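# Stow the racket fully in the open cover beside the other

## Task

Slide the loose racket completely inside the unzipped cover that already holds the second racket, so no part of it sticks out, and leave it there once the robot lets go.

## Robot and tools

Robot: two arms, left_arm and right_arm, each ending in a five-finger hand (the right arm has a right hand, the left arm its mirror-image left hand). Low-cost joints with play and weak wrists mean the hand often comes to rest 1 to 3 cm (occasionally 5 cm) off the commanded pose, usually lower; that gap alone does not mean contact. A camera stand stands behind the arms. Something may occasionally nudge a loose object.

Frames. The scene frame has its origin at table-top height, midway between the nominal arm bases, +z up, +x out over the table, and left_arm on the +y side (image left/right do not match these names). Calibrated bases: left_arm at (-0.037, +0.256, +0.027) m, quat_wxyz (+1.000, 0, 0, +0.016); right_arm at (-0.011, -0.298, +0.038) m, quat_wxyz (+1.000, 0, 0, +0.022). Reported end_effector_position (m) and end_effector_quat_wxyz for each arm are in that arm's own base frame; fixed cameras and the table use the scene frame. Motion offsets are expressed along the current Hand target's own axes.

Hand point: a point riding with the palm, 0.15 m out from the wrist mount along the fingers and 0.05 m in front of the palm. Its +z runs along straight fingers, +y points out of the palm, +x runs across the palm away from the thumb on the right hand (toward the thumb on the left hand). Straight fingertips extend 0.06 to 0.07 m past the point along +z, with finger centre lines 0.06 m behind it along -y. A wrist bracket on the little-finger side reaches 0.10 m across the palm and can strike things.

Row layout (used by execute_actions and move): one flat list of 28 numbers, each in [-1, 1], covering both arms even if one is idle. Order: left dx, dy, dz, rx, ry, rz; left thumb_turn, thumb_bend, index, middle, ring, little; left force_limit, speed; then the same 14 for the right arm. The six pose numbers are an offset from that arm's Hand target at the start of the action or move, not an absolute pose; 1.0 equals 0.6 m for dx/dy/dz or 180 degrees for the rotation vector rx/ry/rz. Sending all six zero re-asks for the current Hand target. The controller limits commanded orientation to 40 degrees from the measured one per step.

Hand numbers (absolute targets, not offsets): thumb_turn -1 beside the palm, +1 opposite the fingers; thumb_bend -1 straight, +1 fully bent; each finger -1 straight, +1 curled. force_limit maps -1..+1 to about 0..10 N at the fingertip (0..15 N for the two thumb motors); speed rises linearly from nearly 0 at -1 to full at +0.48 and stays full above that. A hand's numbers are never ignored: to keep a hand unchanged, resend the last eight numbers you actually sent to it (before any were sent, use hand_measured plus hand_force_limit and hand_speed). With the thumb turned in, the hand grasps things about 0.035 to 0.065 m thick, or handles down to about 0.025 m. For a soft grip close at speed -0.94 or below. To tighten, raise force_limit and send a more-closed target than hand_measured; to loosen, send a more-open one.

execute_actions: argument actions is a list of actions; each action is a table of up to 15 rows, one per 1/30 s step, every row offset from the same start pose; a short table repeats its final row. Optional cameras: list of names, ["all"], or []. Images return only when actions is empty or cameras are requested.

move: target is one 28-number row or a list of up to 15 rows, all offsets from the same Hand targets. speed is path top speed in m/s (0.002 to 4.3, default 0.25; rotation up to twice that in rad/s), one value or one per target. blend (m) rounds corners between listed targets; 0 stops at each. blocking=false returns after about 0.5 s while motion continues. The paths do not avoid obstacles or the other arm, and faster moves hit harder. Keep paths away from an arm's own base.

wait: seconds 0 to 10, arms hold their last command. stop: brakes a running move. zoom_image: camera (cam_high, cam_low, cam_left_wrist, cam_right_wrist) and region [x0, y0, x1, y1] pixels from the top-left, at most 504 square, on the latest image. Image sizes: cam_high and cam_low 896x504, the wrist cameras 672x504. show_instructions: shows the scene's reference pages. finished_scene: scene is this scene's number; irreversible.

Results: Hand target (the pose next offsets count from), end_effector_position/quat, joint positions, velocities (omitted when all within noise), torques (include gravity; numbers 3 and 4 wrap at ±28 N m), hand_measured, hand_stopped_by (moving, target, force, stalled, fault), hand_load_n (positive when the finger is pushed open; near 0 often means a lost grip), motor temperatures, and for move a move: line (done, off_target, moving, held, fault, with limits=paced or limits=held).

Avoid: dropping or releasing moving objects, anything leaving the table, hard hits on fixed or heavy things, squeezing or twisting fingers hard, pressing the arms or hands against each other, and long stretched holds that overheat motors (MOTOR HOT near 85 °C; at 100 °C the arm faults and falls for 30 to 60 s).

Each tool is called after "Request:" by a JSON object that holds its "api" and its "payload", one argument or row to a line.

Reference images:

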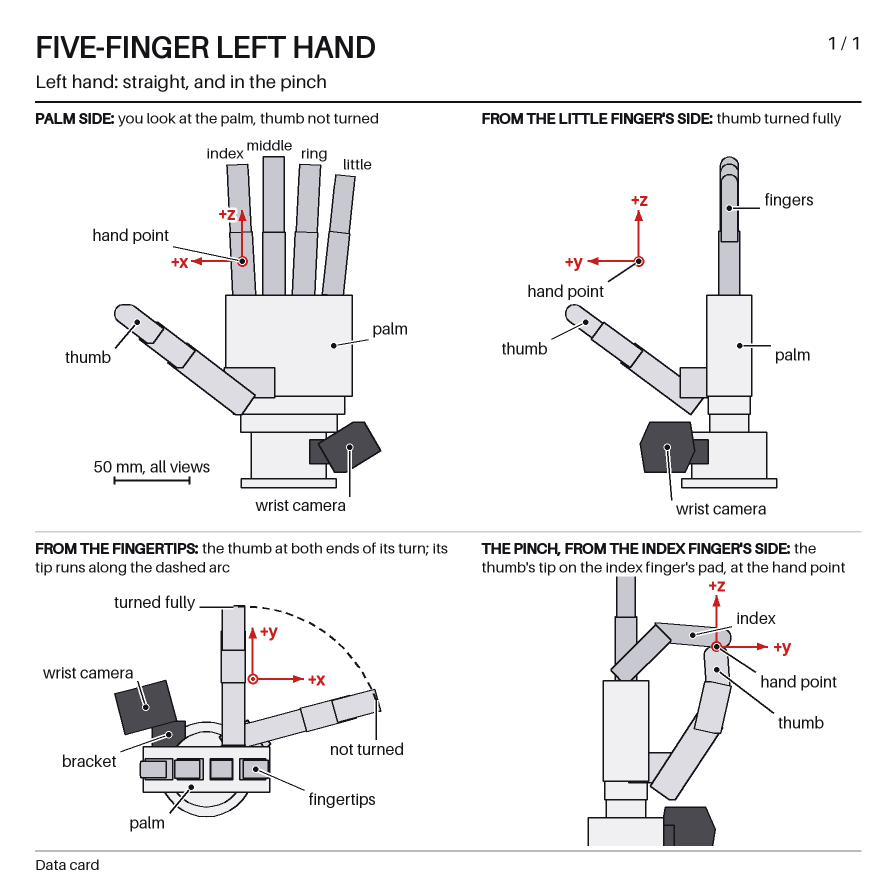

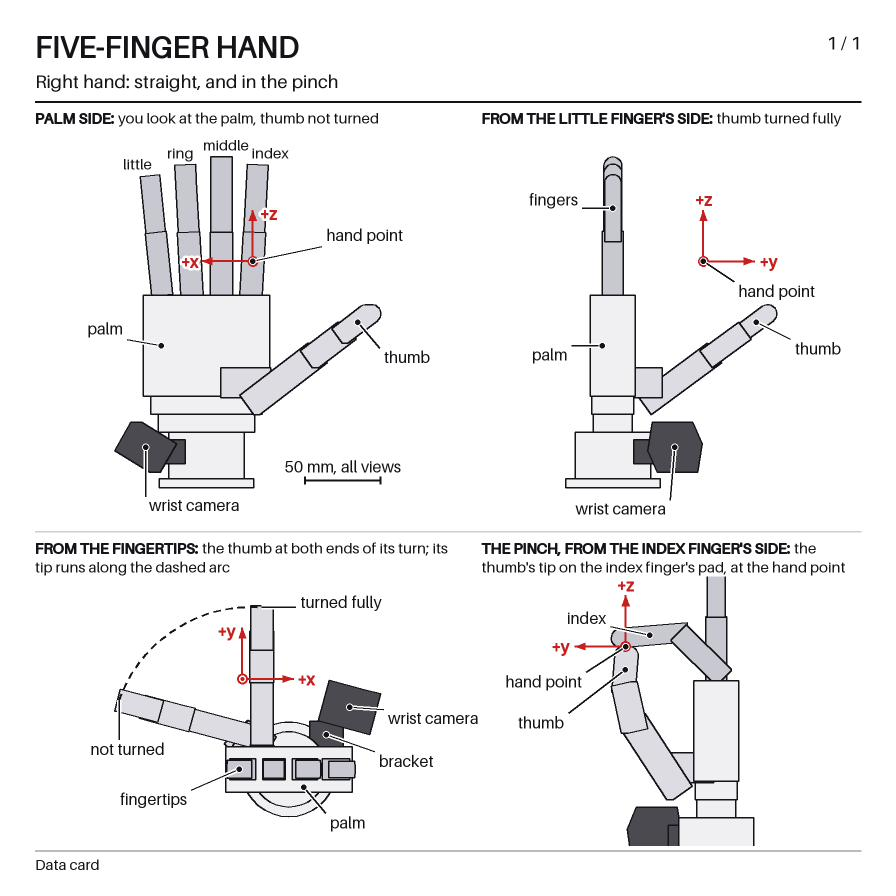

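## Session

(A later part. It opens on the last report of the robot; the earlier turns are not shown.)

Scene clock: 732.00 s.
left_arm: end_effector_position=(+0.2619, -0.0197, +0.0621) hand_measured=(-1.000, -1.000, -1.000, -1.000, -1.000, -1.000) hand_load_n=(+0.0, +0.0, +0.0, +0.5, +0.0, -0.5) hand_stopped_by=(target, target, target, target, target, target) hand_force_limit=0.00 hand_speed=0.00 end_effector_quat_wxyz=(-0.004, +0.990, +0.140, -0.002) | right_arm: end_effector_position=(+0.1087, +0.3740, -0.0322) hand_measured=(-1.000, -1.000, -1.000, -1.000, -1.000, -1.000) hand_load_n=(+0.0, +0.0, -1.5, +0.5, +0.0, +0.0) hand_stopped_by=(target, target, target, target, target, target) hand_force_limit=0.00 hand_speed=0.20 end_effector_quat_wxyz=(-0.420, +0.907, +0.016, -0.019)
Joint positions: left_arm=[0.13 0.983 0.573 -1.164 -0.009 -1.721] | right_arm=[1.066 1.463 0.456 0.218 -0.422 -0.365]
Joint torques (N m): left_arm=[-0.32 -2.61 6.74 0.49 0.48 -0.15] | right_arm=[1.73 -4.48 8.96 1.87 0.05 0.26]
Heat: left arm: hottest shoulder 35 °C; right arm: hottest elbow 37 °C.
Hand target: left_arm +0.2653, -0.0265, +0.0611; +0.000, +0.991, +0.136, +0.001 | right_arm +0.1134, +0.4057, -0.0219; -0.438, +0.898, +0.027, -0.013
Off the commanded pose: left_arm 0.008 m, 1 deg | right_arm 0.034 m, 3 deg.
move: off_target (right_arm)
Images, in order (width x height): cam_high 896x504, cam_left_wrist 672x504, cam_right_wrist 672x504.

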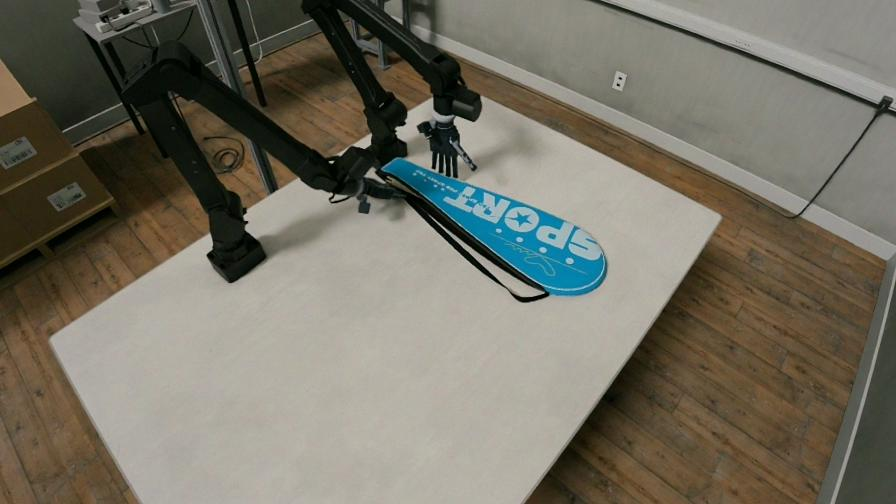

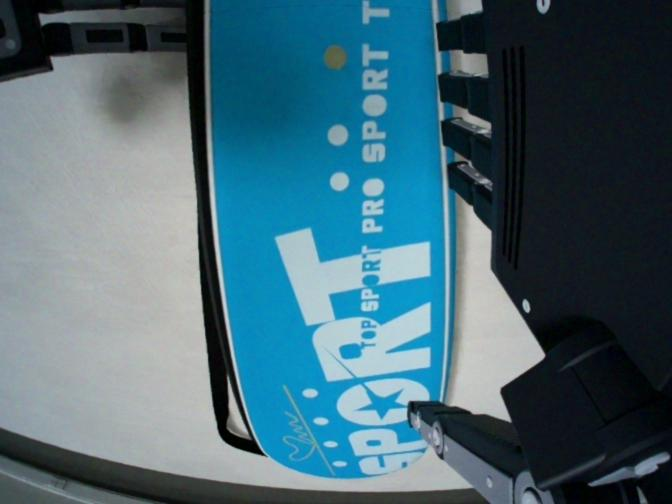

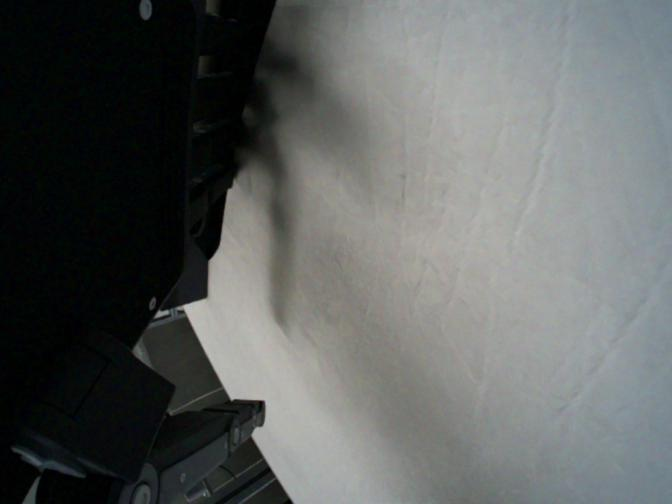

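Request:
{"api": "move", "payload": {
  "target": [
    [0,0,0,0,0,0,-1,-1,-1,-1,-1,-1,0,0, 0,-0.024,0.024,0,0,0,-1,-1,-1,-1,-1,-1,0,0.2]
  ],
  "cameras": ["cam_high","cam_left_wrist","cam_right_wrist"],
  "speed": 0.05
}}

Request:
{"api": "zoom_image", "payload": {
  "camera": "cam_high",
  "region": [340, 100, 490, 220]
}}

Scene clock: 736.33 s.
left_arm: end_effector_position=(+0.2632, -0.0205, +0.0622) hand_measured=(-1.000, -1.000, -1.000, -1.000, -1.000, -1.000) hand_load_n=(+0.0, +0.0, +0.0, +0.5, +0.0, +0.0) hand_stopped_by=(target, target, target, target, target, target) hand_force_limit=0.00 hand_speed=0.00 end_effector_quat_wxyz=(-0.005, +0.990, +0.138, +0.001) | right_arm: end_effector_position=(+0.1073, +0.3955, -0.0312) hand_measured=(-1.000, -1.000, -1.000, -1.000, -1.000, -1.000) hand_load_n=(+0.0, +0.0, +0.0, +0.0, -0.5, +0.0) hand_stopped_by=(target, target, target, target, target, target) hand_force_limit=0.00 hand_speed=0.20 end_effector_quat_wxyz=(-0.419, +0.908, +0.017, -0.020)
Joint positions: left_arm=[0.126 0.983 0.573 -1.159 -0.01 -1.722] | right_arm=[1.101 1.503 0.505 0.218 -0.399 -0.338]
Joint torques (N m): left_arm=[-0.09 -2.55 6.75 0.35 0.53 -0.15] | right_arm=[1.32 -5.42 9.01 1.65 0.04 0.22]
Heat: left arm: hottest shoulder 35 °C; right arm: hottest elbow 38 °C.
Hand target: left_arm +0.2653, -0.0265, +0.0612; +0.000, +0.991, +0.136, +0.001 | right_arm +0.1122, +0.4259, -0.0194; -0.438, +0.898, +0.027, -0.013
Off the commanded pose: left_arm 0.006 m, 1 deg | right_arm 0.033 m, 3 deg.
move: off_target (right_arm)
Images, in order (width x height): cam_high 896x504, cam_left_wrist 672x504, cam_right_wrist 672x504.

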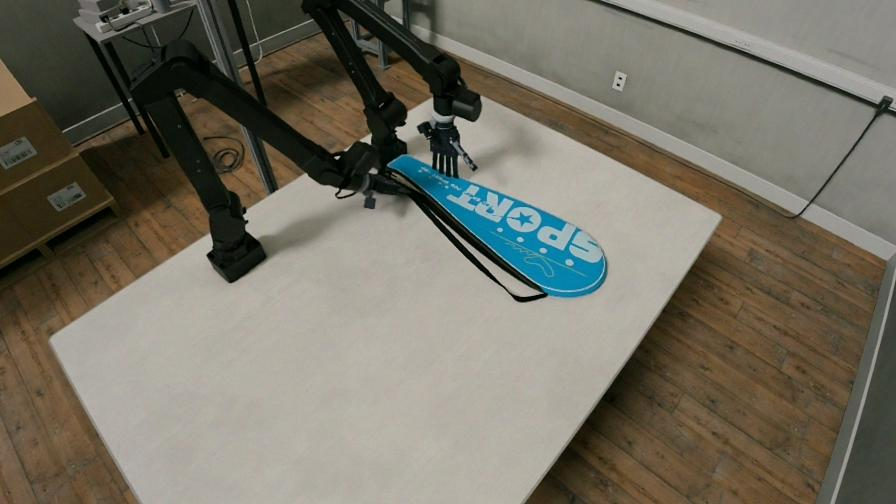

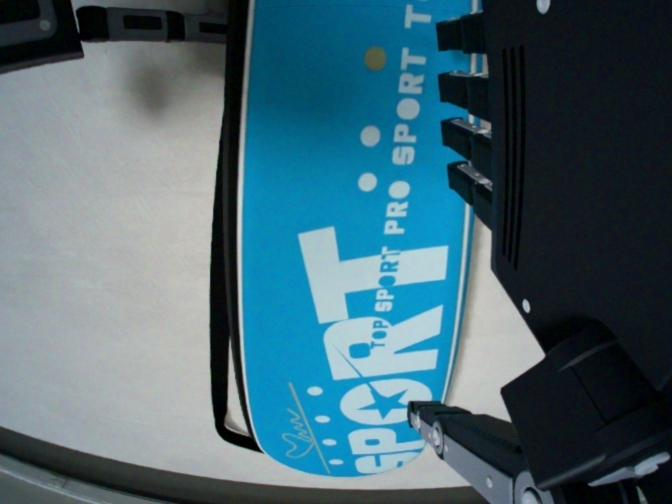

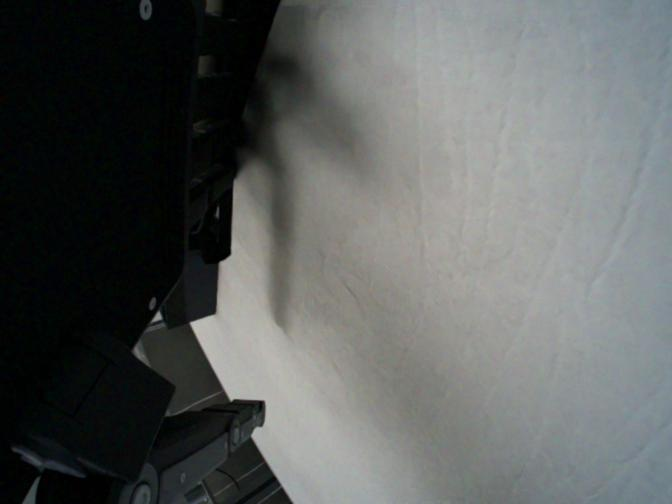

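Scaled by 3.360 from the camera's 896x504 image, which has a finer 1280x720 frame.

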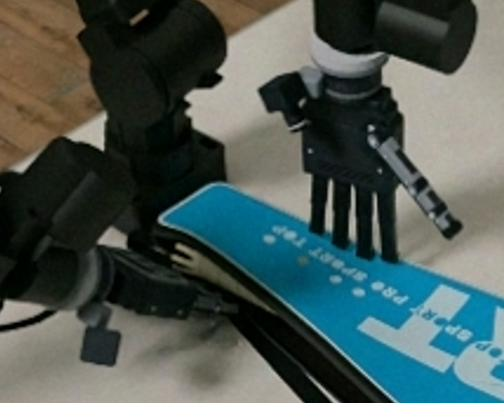

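Request:
{"api": "move", "payload": {
  "target": [
    [0,-0.05,0,0,0,0,-1,-1,-1,-1,-1,-1,0,0, 0,0.0308,-0.0394,0,0,0,-1,-1,-1,-1,-1,-1,0,0.2],
    [0,-0.05,0.02,0,0,0,-1,-1,-1,-1,-1,-1,0,0, 0,0.092,-0.118,0,0,0,-1,-1,-1,-1,-1,-1,0,0.2]
  ],
  "cameras": ["cam_high","cam_left_wrist","cam_right_wrist","cam_low"],
  "speed": 0.08
}}

Request:
{"api": "zoom_image", "payload": {
  "camera": "cam_high",
  "region": [340, 100, 490, 220]
}}

Request:
{"api": "zoom_image", "payload": {
  "camera": "cam_low",
  "region": [540, 180, 740, 300]
}}

Scene clock: 746.10 s.
left_arm: end_effector_position=(+0.2600, -0.0028, +0.0587) hand_measured=(-1.000, -1.000, -1.000, -1.000, -1.000, -1.000) hand_load_n=(+0.0, +0.0, +0.0, -3.0, +0.0, +0.0) hand_stopped_by=(target, target, target, target, target, target) hand_force_limit=0.00 hand_speed=0.00 end_effector_quat_wxyz=(+0.003, +0.991, +0.134, +0.006) | right_arm: end_effector_position=(+0.1121, +0.3392, -0.0244) hand_measured=(-1.000, -1.000, -1.000, -1.000, -1.000, -1.000) hand_load_n=(+0.0, +0.0, +0.0, +0.0, +0.0, +0.0) hand_stopped_by=(target, target, target, target, target, target) hand_force_limit=0.00 hand_speed=0.20 end_effector_quat_wxyz=(-0.435, +0.900, +0.028, -0.019)
Joint positions: left_arm=[0.224 0.983 0.559 -1.135 0.007 -1.615] | right_arm=[0.981 1.366 0.376 0.202 -0.504 -0.439]
Joint torques (N m): left_arm=[1.9 -2.02 5.34 0.83 -0.19 0.13] | right_arm=[-1.44 -6.77 4.7 0.53 -0.44 0.04]
Heat: left arm: hottest shoulder 34 °C; right arm: hottest elbow 37 °C.
Hand target: left_arm +0.2572, +0.0024, +0.0491; +0.000, +0.991, +0.136, +0.001 | right_arm +0.1175, +0.3362, -0.0193; -0.438, +0.898, +0.027, -0.013
Off the commanded pose: left_arm 0.011 m, 1 deg | right_arm 0.008 m, 1 deg.
move: off_target (left_arm)

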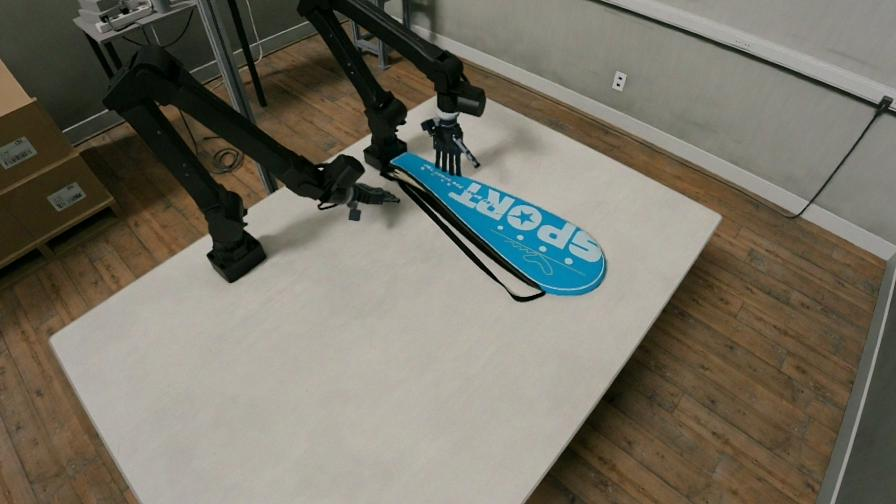

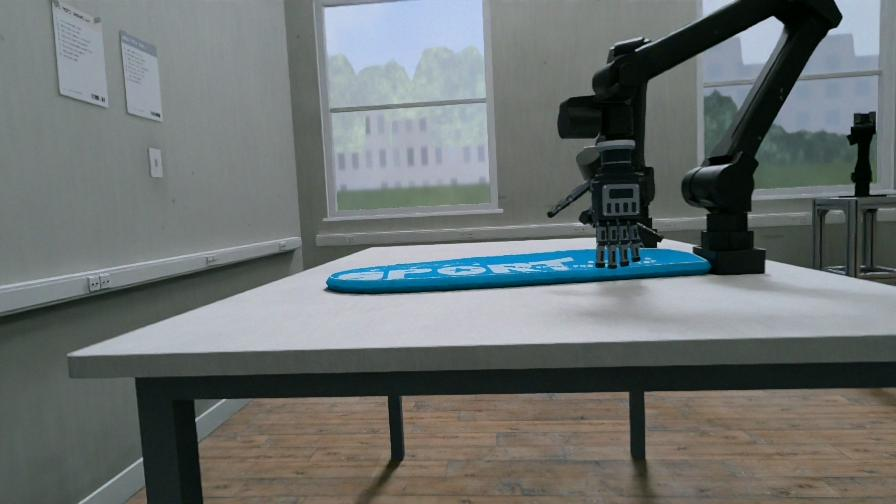

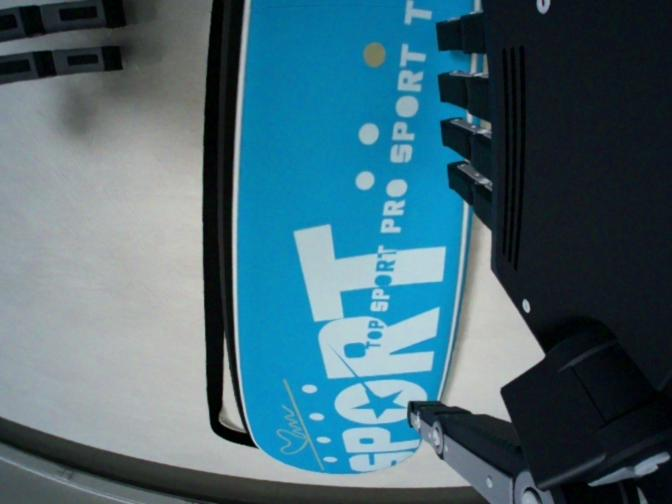

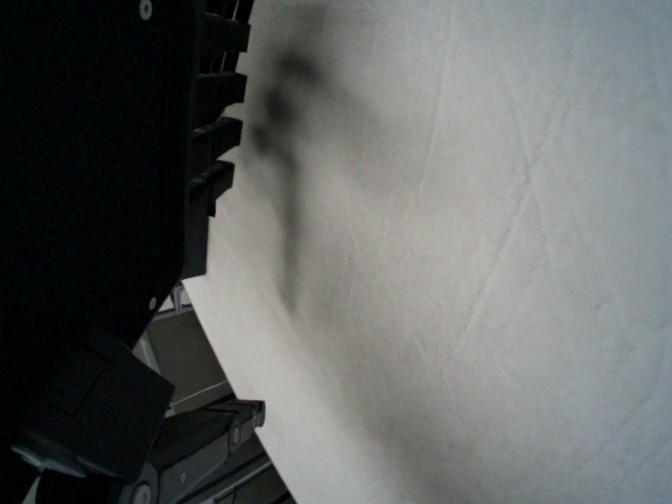

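Scaled by 3.360 from the camera's 896x504 image, which has a finer 1280x720 frame.

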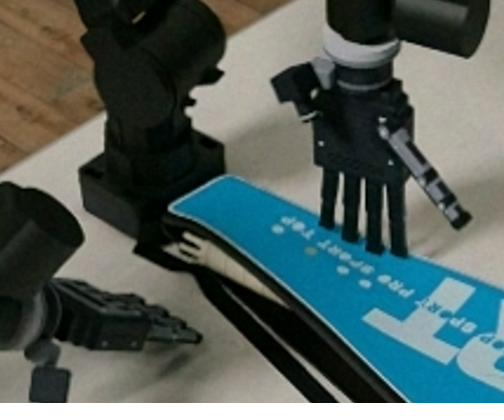

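Scaled by 2.520 from the camera's 896x504 image, which has a finer 1280x720 frame.

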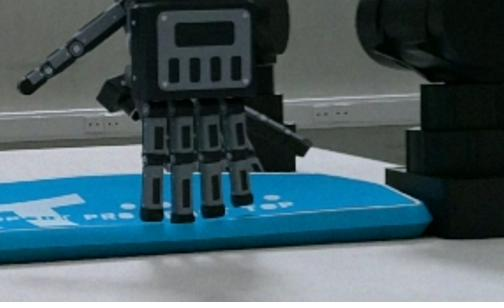

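Request:
{"api": "move", "payload": {
  "target": [
    [0,0,-0.05,0,0,0,-1,-1,-1,-1,-1,-1,0,0, 0,0,0,0,0,0,-1,-1,-1,-1,-1,-1,0,0.2],
    [0,-0.083,-0.05,0,0,0,-1,-1,-1,-1,-1,-1,0,0, 0,0,0,0,0,0,-1,-1,-1,-1,-1,-1,0,0.2],
    [0,-0.083,0,0,0,0,-1,-1,-1,-1,-1,-1,0,0, 0,0,0,0,0,0,-1,-1,-1,-1,-1,-1,0,0.2]
  ],
  "cameras": ["cam_high","cam_left_wrist","cam_low"],
  "speed": 0.1
}}

Request:
{"api": "zoom_image", "payload": {
  "camera": "cam_high",
  "region": [340, 100, 490, 220]
}}

Request:
{"api": "zoom_image", "payload": {
  "camera": "cam_low",
  "region": [540, 180, 740, 300]
}}

Scene clock: 757.27 s.
left_arm: end_effector_position=(+0.2431, +0.0490, +0.0509) hand_measured=(-1.000, -1.000, -1.000, -1.000, -1.000, -1.000) hand_load_n=(+0.0, +0.0, +0.0, +0.0, +0.0, +0.0) hand_stopped_by=(target, target, target, target, target, target) hand_force_limit=0.00 hand_speed=0.00 end_effector_quat_wxyz=(-0.001, +0.990, +0.140, -0.002) | right_arm: end_effector_position=(+0.1121, +0.3392, -0.0244) hand_measured=(-1.000, -1.000, -1.000, -1.000, -1.000, -1.000) hand_load_n=(-0.5, +0.0, -0.5, +0.0, +0.0, +0.0) hand_stopped_by=(target, target, target, target, target, target) hand_force_limit=0.00 hand_speed=0.20 end_effector_quat_wxyz=(-0.435, +0.900, +0.028, -0.019)
Joint positions: left_arm=[0.462 1.01 0.554 -1.119 -0.004 -1.39] | right_arm=[0.981 1.366 0.376 0.202 -0.504 -0.44]
Joint torques (N m): left_arm=[1.55 -2.96 6.3 0.5 0.27 0.15] | right_arm=[-1.44 -6.77 4.71 0.51 -0.44 0.02]
Heat: left arm: hottest shoulder 34 °C; right arm: hottest elbow 37 °C.
Hand target: left_arm +0.2438, +0.0504, +0.0491; +0.000, +0.991, +0.136, +0.001 | right_arm +0.1174, +0.3362, -0.0193; -0.438, +0.898, +0.027, -0.013
Off the commanded pose: left_arm 0.002 m, 1 deg | right_arm 0.008 m, 1 deg.
move: done
Images, in order (width x height): cam_high 896x504, cam_low 896x504, cam_left_wrist 672x504.

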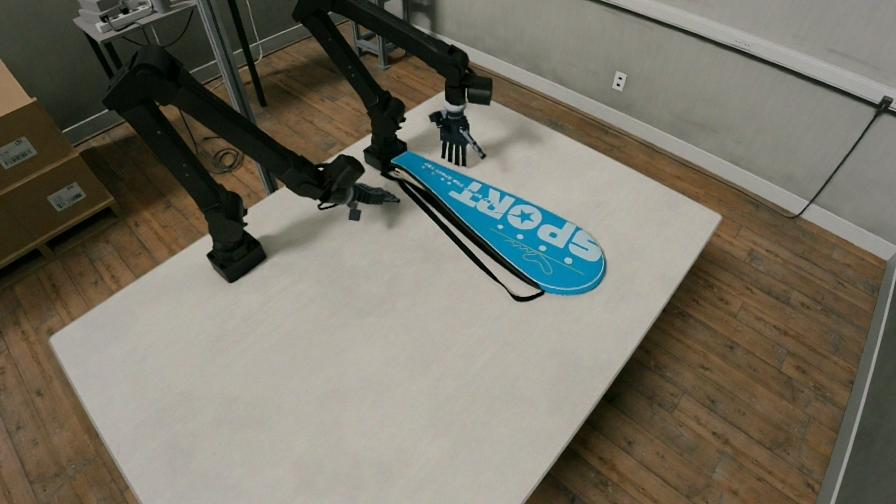

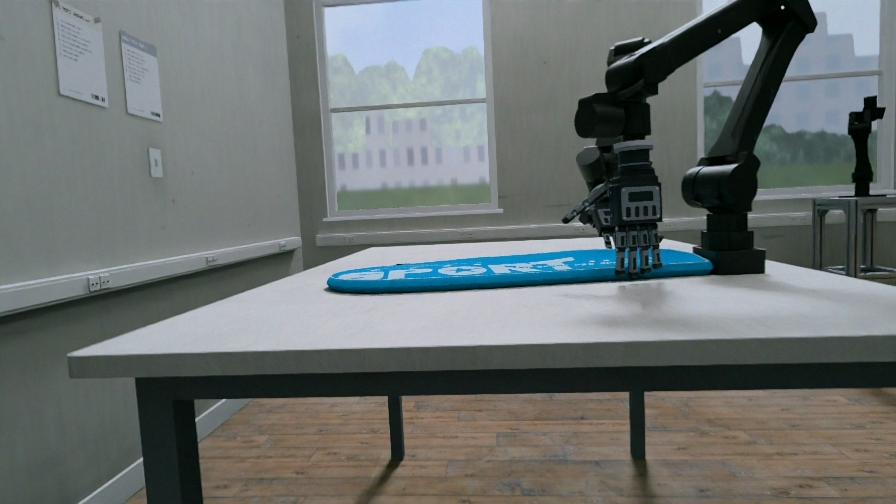

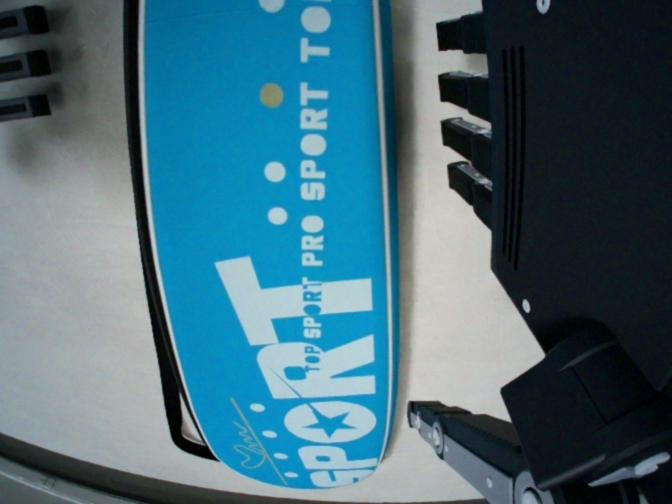

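Scaled by 3.360 from the camera's 896x504 image, which has a finer 1280x720 frame.

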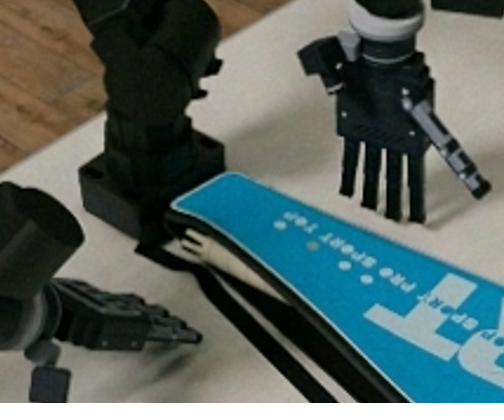

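Scaled by 2.520 from the camera's 896x504 image, which has a finer 1280x720 frame.

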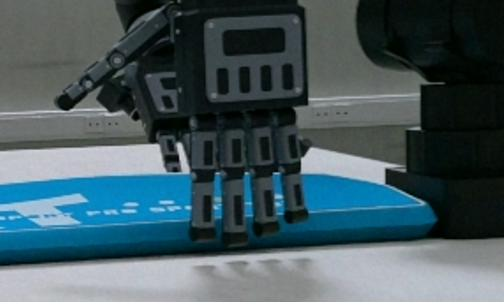

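Request:
{"api": "move", "payload": {
  "target": [
    [0,0,0.02,0,0,0,-1,-1,-1,-1,-1,-1,0,0, 0,0,0,0,0,0,-1,-1,-1,-1,-1,-1,0,0.2]
  ],
  "cameras": ["cam_low"],
  "speed": 0.1
}}

Request:
{"api": "zoom_image", "payload": {
  "camera": "cam_low",
  "region": [580, 200, 720, 290]
}}

Scene clock: 761.63 s.
left_arm: end_effector_position=(+0.2425, +0.0487, +0.0412) hand_measured=(-1.000, -1.000, -1.000, -1.000, -1.000, -1.000) hand_load_n=(+0.0, +0.0, +0.0, +0.0, +0.0, +0.0) hand_stopped_by=(target, target, target, target, target, target) hand_force_limit=0.00 hand_speed=0.00 end_effector_quat_wxyz=(-0.001, +0.990, +0.140, -0.003) | right_arm: end_effector_position=(+0.1121, +0.3392, -0.0244) hand_measured=(-1.000, -1.000, -1.000, -1.000, -1.000, -1.000) hand_load_n=(+0.0, +0.0, +0.0, +0.0, +0.0, -0.5) hand_stopped_by=(target, target, target, target, target, target) hand_force_limit=0.00 hand_speed=0.20 end_effector_quat_wxyz=(-0.435, +0.900, +0.028, -0.019)
Joint positions: left_arm=[0.462 1.026 0.536 -1.085 -0.004 -1.39] | right_arm=[0.981 1.366 0.376 0.202 -0.504 -0.44]
Joint torques (N m): left_arm=[1.49 -2.67 5.86 0.85 0.27 0.15] | right_arm=[-1.44 -6.77 4.71 0.51 -0.44 0.02]
Heat: left arm: hottest shoulder 33 °C; right arm: hottest elbow 37 °C.
Hand target: left_arm +0.2439, +0.0504, +0.0371; +0.000, +0.991, +0.136, +0.001 | right_arm +0.1174, +0.3362, -0.0193; -0.438, +0.898, +0.027, -0.013
Off the commanded pose: left_arm 0.005 m, 1 deg | right_arm 0.008 m, 1 deg.
move: done
Images, in order (width x height): cam_low 896x504.

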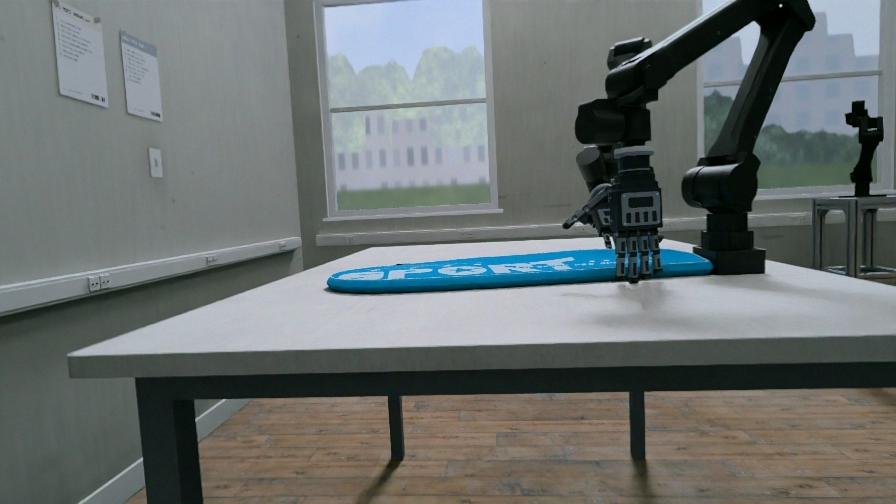

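Scaled by 3.600 from the camera's 896x504 image, which has a finer 1280x720 frame.

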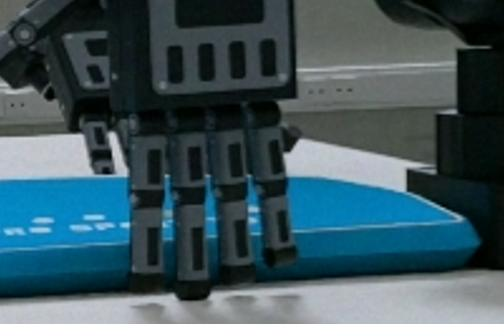

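Request:
{"api": "move", "payload": {
  "target": [
    [0,0.095,-0.007,0,0,0,-1,-1,-1,-1,-1,-1,0,0, 0,0,0,0,0,0,-1,-1,-1,-1,-1,-1,0,0.2]
  ],
  "cameras": ["cam_low","cam_left_wrist","cam_high"],
  "speed": 0.06
}}

Request:
{"api": "zoom_image", "payload": {
  "camera": "cam_low",
  "region": [580, 200, 720, 290]
}}

Request:
{"api": "zoom_image", "payload": {
  "camera": "cam_high",
  "region": [340, 100, 490, 220]
}}

Scene clock: 767.33 s.
left_arm: end_effector_position=(+0.2591, +0.0028, +0.0408) hand_measured=(-1.000, -1.000, -1.000, -1.000, -1.000, -1.000) hand_load_n=(+0.0, +0.0, +0.0, +0.5, +0.0, +0.0) hand_stopped_by=(target, target, target, target, target, target) hand_force_limit=0.00 hand_speed=0.00 end_effector_quat_wxyz=(-0.005, +0.990, +0.138, -0.003) | right_arm: end_effector_position=(+0.1121, +0.3392, -0.0244) hand_measured=(-1.000, -1.000, -1.000, -1.000, -1.000, -1.000) hand_load_n=(+0.0, +0.0, +0.0, +0.0, +0.0, -0.5) hand_stopped_by=(target, target, target, target, target, target) hand_force_limit=0.00 hand_speed=0.20 end_effector_quat_wxyz=(-0.435, +0.900, +0.028, -0.019)
Joint positions: left_arm=[0.233 1.026 0.536 -1.085 -0.011 -1.614] | right_arm=[0.981 1.366 0.376 0.202 -0.504 -0.44]
Joint torques (N m): left_arm=[-0.26 -4.19 5.87 0.14 0.56 -0.22] | right_arm=[-1.44 -6.77 4.71 0.51 -0.44 0.03]
Heat: left arm: hottest shoulder 33 °C; right arm: hottest elbow 36 °C.
Hand target: left_arm +0.2592, -0.0045, +0.0413; +0.000, +0.991, +0.136, +0.001 | right_arm +0.1174, +0.3362, -0.0193; -0.438, +0.898, +0.027, -0.013
Off the commanded pose: left_arm 0.007 m, 1 deg | right_arm 0.008 m, 1 deg.
move: done
Images, in order (width x height): cam_high 896x504, cam_low 896x504, cam_left_wrist 672x504.

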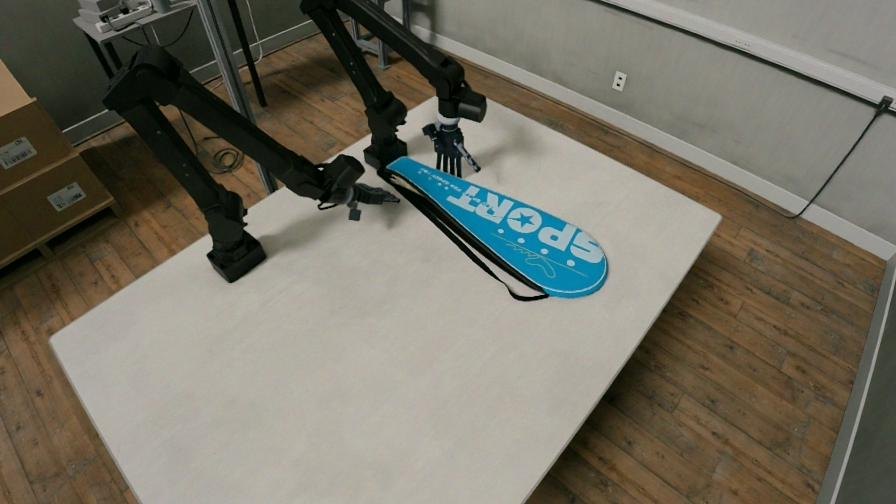

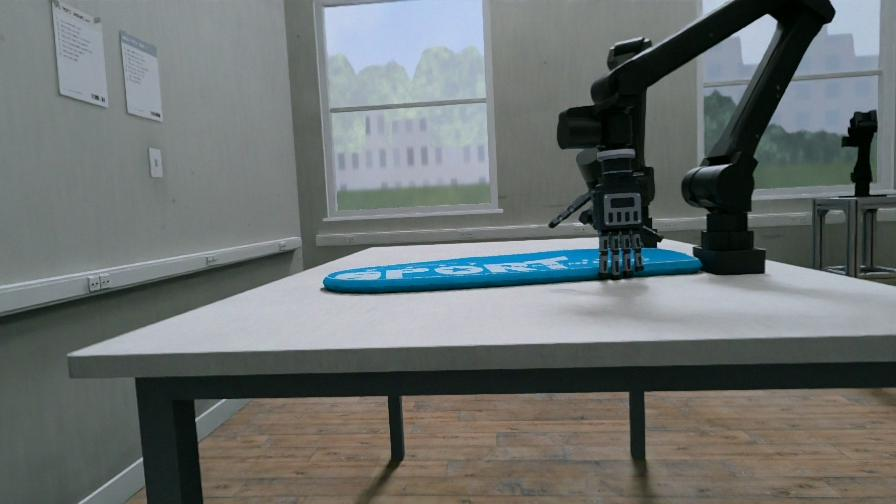

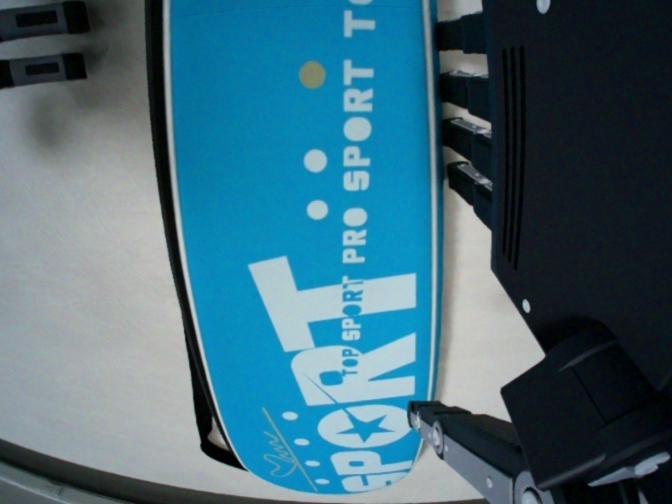

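Scaled by 3.600 from the camera's 896x504 image, which has a finer 1280x720 frame.

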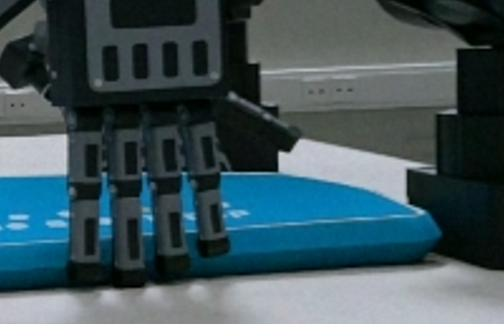

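Scaled by 3.360 from the camera's 896x504 image, which has a finer 1280x720 frame.

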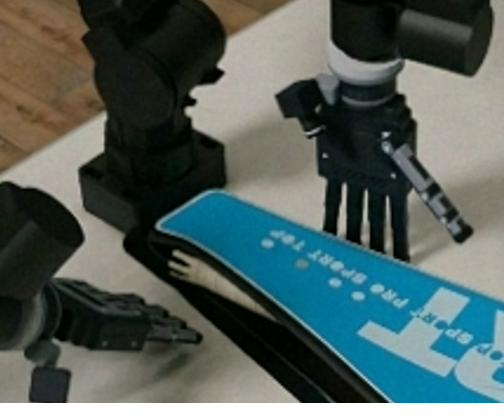

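Request:
{"api": "zoom_image", "payload": {
  "camera": "cam_high",
  "region": [370, 150, 450, 210]
}}

Scaled by 6.300 from the camera's 896x504 image, which has a finer 1280x720 frame.

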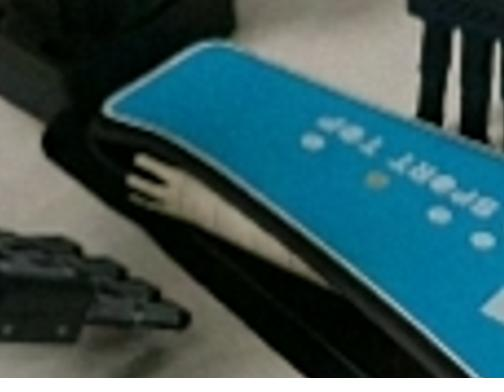

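Request:
{"api": "move", "payload": {
  "target": [
    [0,0.012,0,0,0,0,-1,-1,-1,-1,-1,-1,0,0, 0,-0.0823,0.0943,0,0,0,-1,-1,-1,-1,-1,-1,0,0.2]
  ],
  "cameras": ["cam_low","cam_left_wrist","cam_high"],
  "speed": 0.06
}}

Request:
{"api": "zoom_image", "payload": {
  "camera": "cam_high",
  "region": [360, 130, 460, 210]
}}

Scene clock: 774.60 s.
left_arm: end_effector_position=(+0.2606, -0.0041, +0.0408) hand_measured=(-1.000, -1.000, -1.000, -1.000, -1.000, -1.000) hand_load_n=(+0.0, +0.0, +0.0, +0.5, +0.0, +0.0) hand_stopped_by=(target, target, target, target, target, target) hand_force_limit=0.00 hand_speed=0.00 end_effector_quat_wxyz=(-0.005, +0.990, +0.138, -0.003) | right_arm: end_effector_position=(+0.1075, +0.3802, -0.0302) hand_measured=(-1.000, -1.000, -1.000, -1.000, -1.000, -1.000) hand_load_n=(+0.0, +0.0, -0.5, +0.0, +0.0, +0.0) hand_stopped_by=(target, target, target, target, target, target) hand_force_limit=0.00 hand_speed=0.20 end_effector_quat_wxyz=(-0.417, +0.909, +0.017, -0.020)
Joint positions: left_arm=[0.201 1.026 0.536 -1.085 -0.011 -1.646] | right_arm=[1.08 1.468 0.474 0.202 -0.412 -0.356]
Joint torques (N m): left_arm=[-0.38 -4.01 5.98 0.2 0.56 -0.2] | right_arm=[1.26 -5.54 8.98 1.57 -0.09 0.26]
Heat: left arm: hottest shoulder 33 °C; right arm: hottest elbow 36 °C.
Hand target: left_arm +0.2612, -0.0114, +0.0413; +0.000, +0.991, +0.136, +0.001 | right_arm +0.1130, +0.4111, -0.0152; -0.438, +0.898, +0.027, -0.013
Off the commanded pose: left_arm 0.007 m, 1 deg | right_arm 0.035 m, 3 deg.
move: off_target (right_arm)
Images, in order (width x height): cam_high 896x504, cam_low 896x504, cam_left_wrist 672x504.

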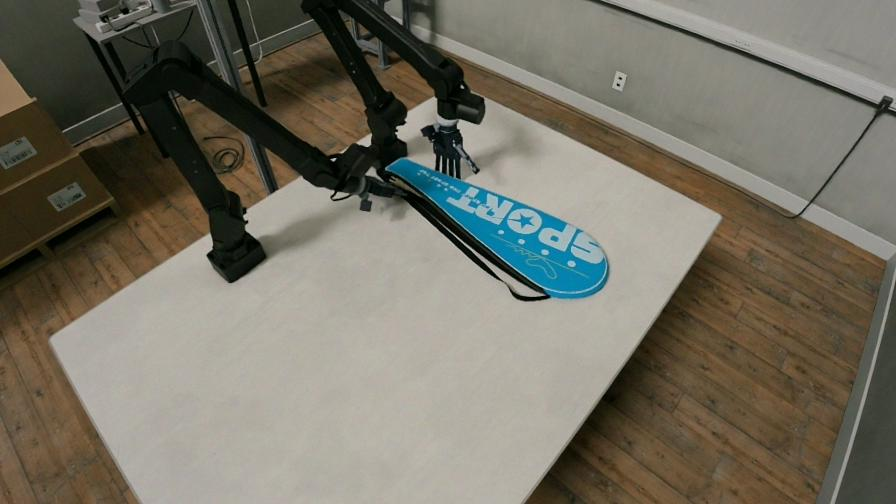

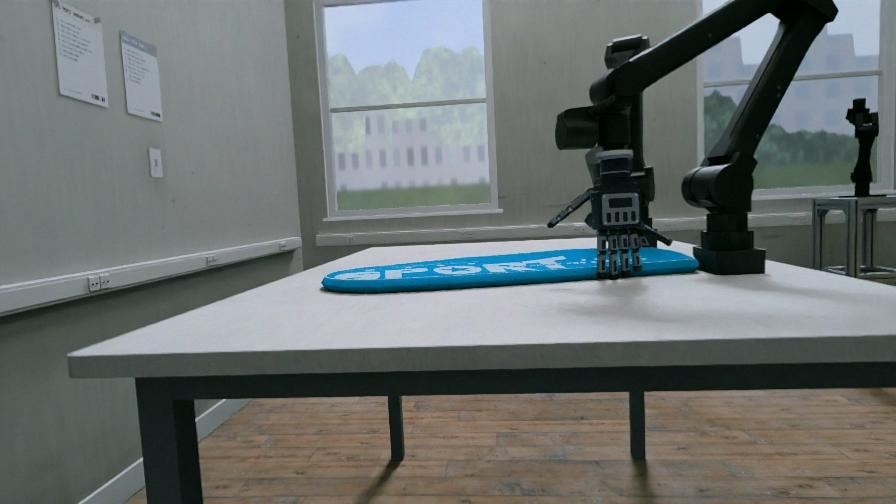

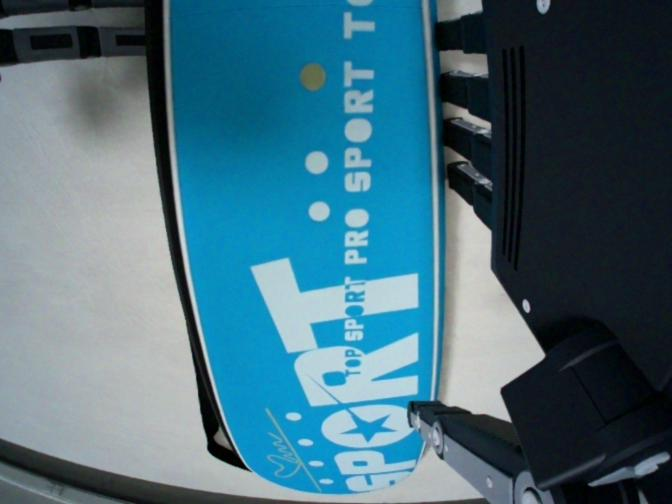

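Scaled by 5.040 from the camera's 896x504 image, which has a finer 1280x720 frame.

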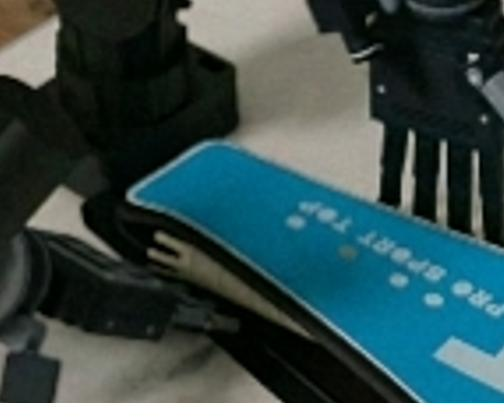

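Request:
{"api": "move", "payload": {
  "target": [
    [0,0,0,0,0,0,-1,-1,-1,-1,-1,-1,0,0, 0,-0.0340,0.0370,0,0,0,-1,-1,-1,-1,-1,-1,0,0.2]
  ],
  "cameras": ["cam_low","cam_left_wrist","cam_high"],
  "speed": 0.06
}}

Request:
{"api": "zoom_image", "payload": {
  "camera": "cam_high",
  "region": [360, 130, 460, 210]
}}

Request:
{"api": "zoom_image", "payload": {
  "camera": "cam_low",
  "region": [580, 200, 720, 290]
}}

Scene clock: 778.63 s.
left_arm: end_effector_position=(+0.2608, +0.0004, +0.0400) hand_measured=(-1.000, -1.000, -1.000, -1.000, -1.000, -1.000) hand_load_n=(+0.0, +0.0, +0.0, +0.0, +0.5, +0.5) hand_stopped_by=(target, target, target, target, target, target) hand_force_limit=0.00 hand_speed=0.00 end_effector_quat_wxyz=(-0.017, +0.990, +0.138, -0.001) | right_arm: end_effector_position=(+0.1059, +0.3981, -0.0297) hand_measured=(-1.000, -1.000, -1.000, -1.000, -1.000, -1.000) hand_load_n=(+0.0, +0.0, -1.0, -1.0, -0.5, +0.0) hand_stopped_by=(target, target, target, target, target, target) hand_force_limit=0.00 hand_speed=0.20 end_effector_quat_wxyz=(-0.415, +0.909, +0.013, -0.019)
Joint positions: left_arm=[0.201 1.025 0.536 -1.082 -0.033 -1.646] | right_arm=[1.112 1.5 0.514 0.202 -0.384 -0.327]
Joint torques (N m): left_arm=[-0.26 -4.01 6.01 0.06 1.54 -0.2] | right_arm=[2.08 -5.13 11.06 1.26 0.02 0.28]
Heat: left arm: hottest shoulder 33 °C; right arm: hottest elbow 36 °C.
Hand target: left_arm +0.2612, -0.0115, +0.0414; +0.000, +0.991, +0.136, +0.001 | right_arm +0.1112, +0.4411, -0.0128; -0.438, +0.898, +0.027, -0.013
Off the commanded pose: left_arm 0.012 m, 2 deg | right_arm 0.046 m, 3 deg.
move: off_target (left_arm, right_arm)
Images, in order (width x height): cam_high 896x504, cam_low 896x504, cam_left_wrist 672x504.

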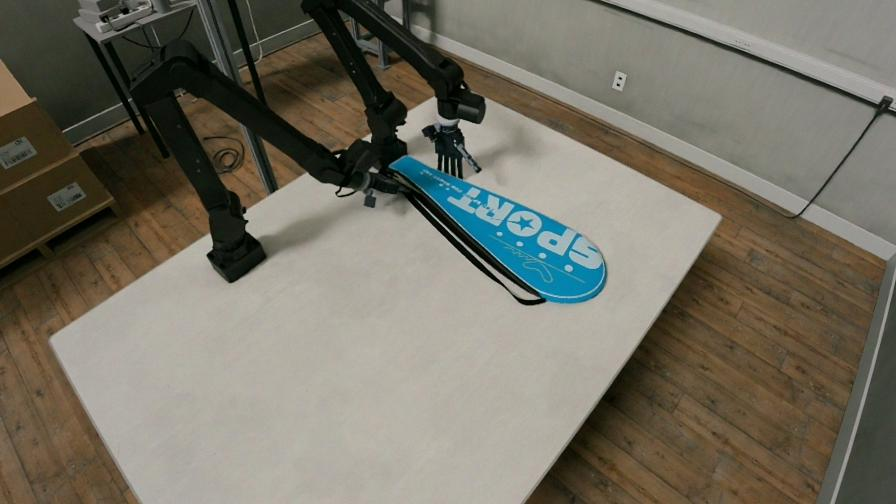

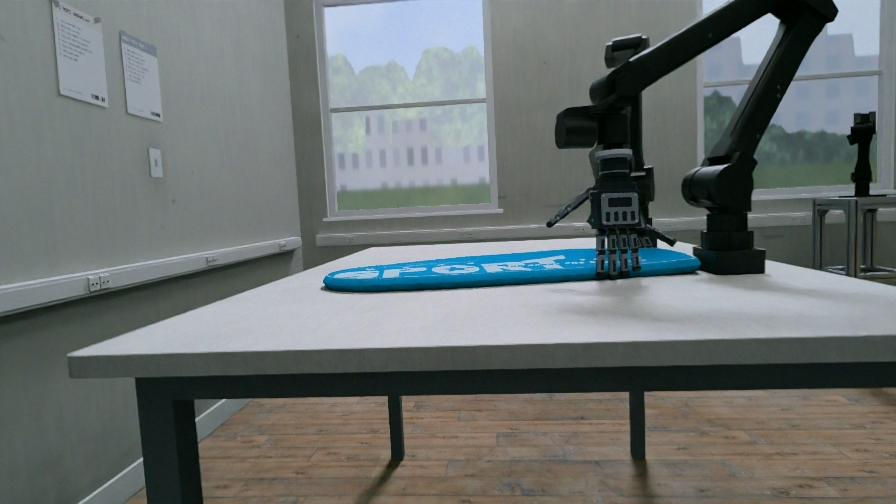

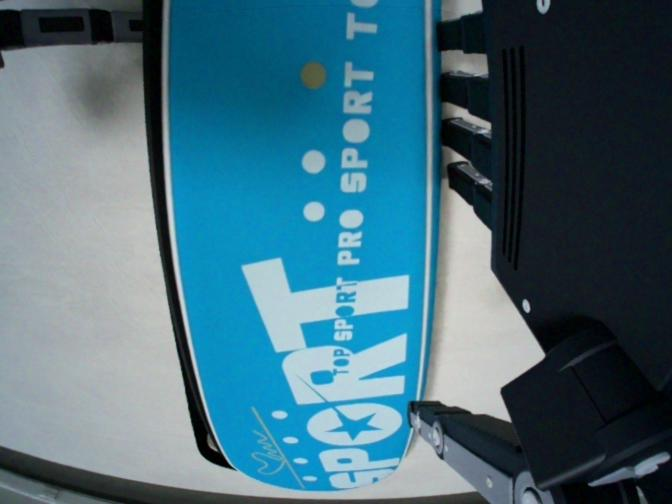

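Scaled by 5.040 from the camera's 896x504 image, which has a finer 1280x720 frame.

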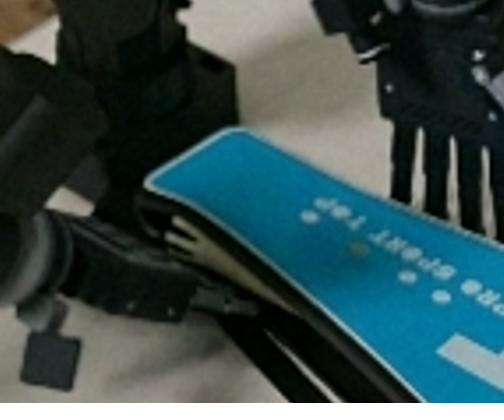

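Scaled by 3.600 from the camera's 896x504 image, which has a finer 1280x720 frame.

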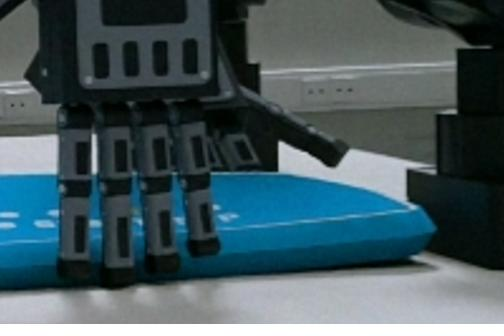

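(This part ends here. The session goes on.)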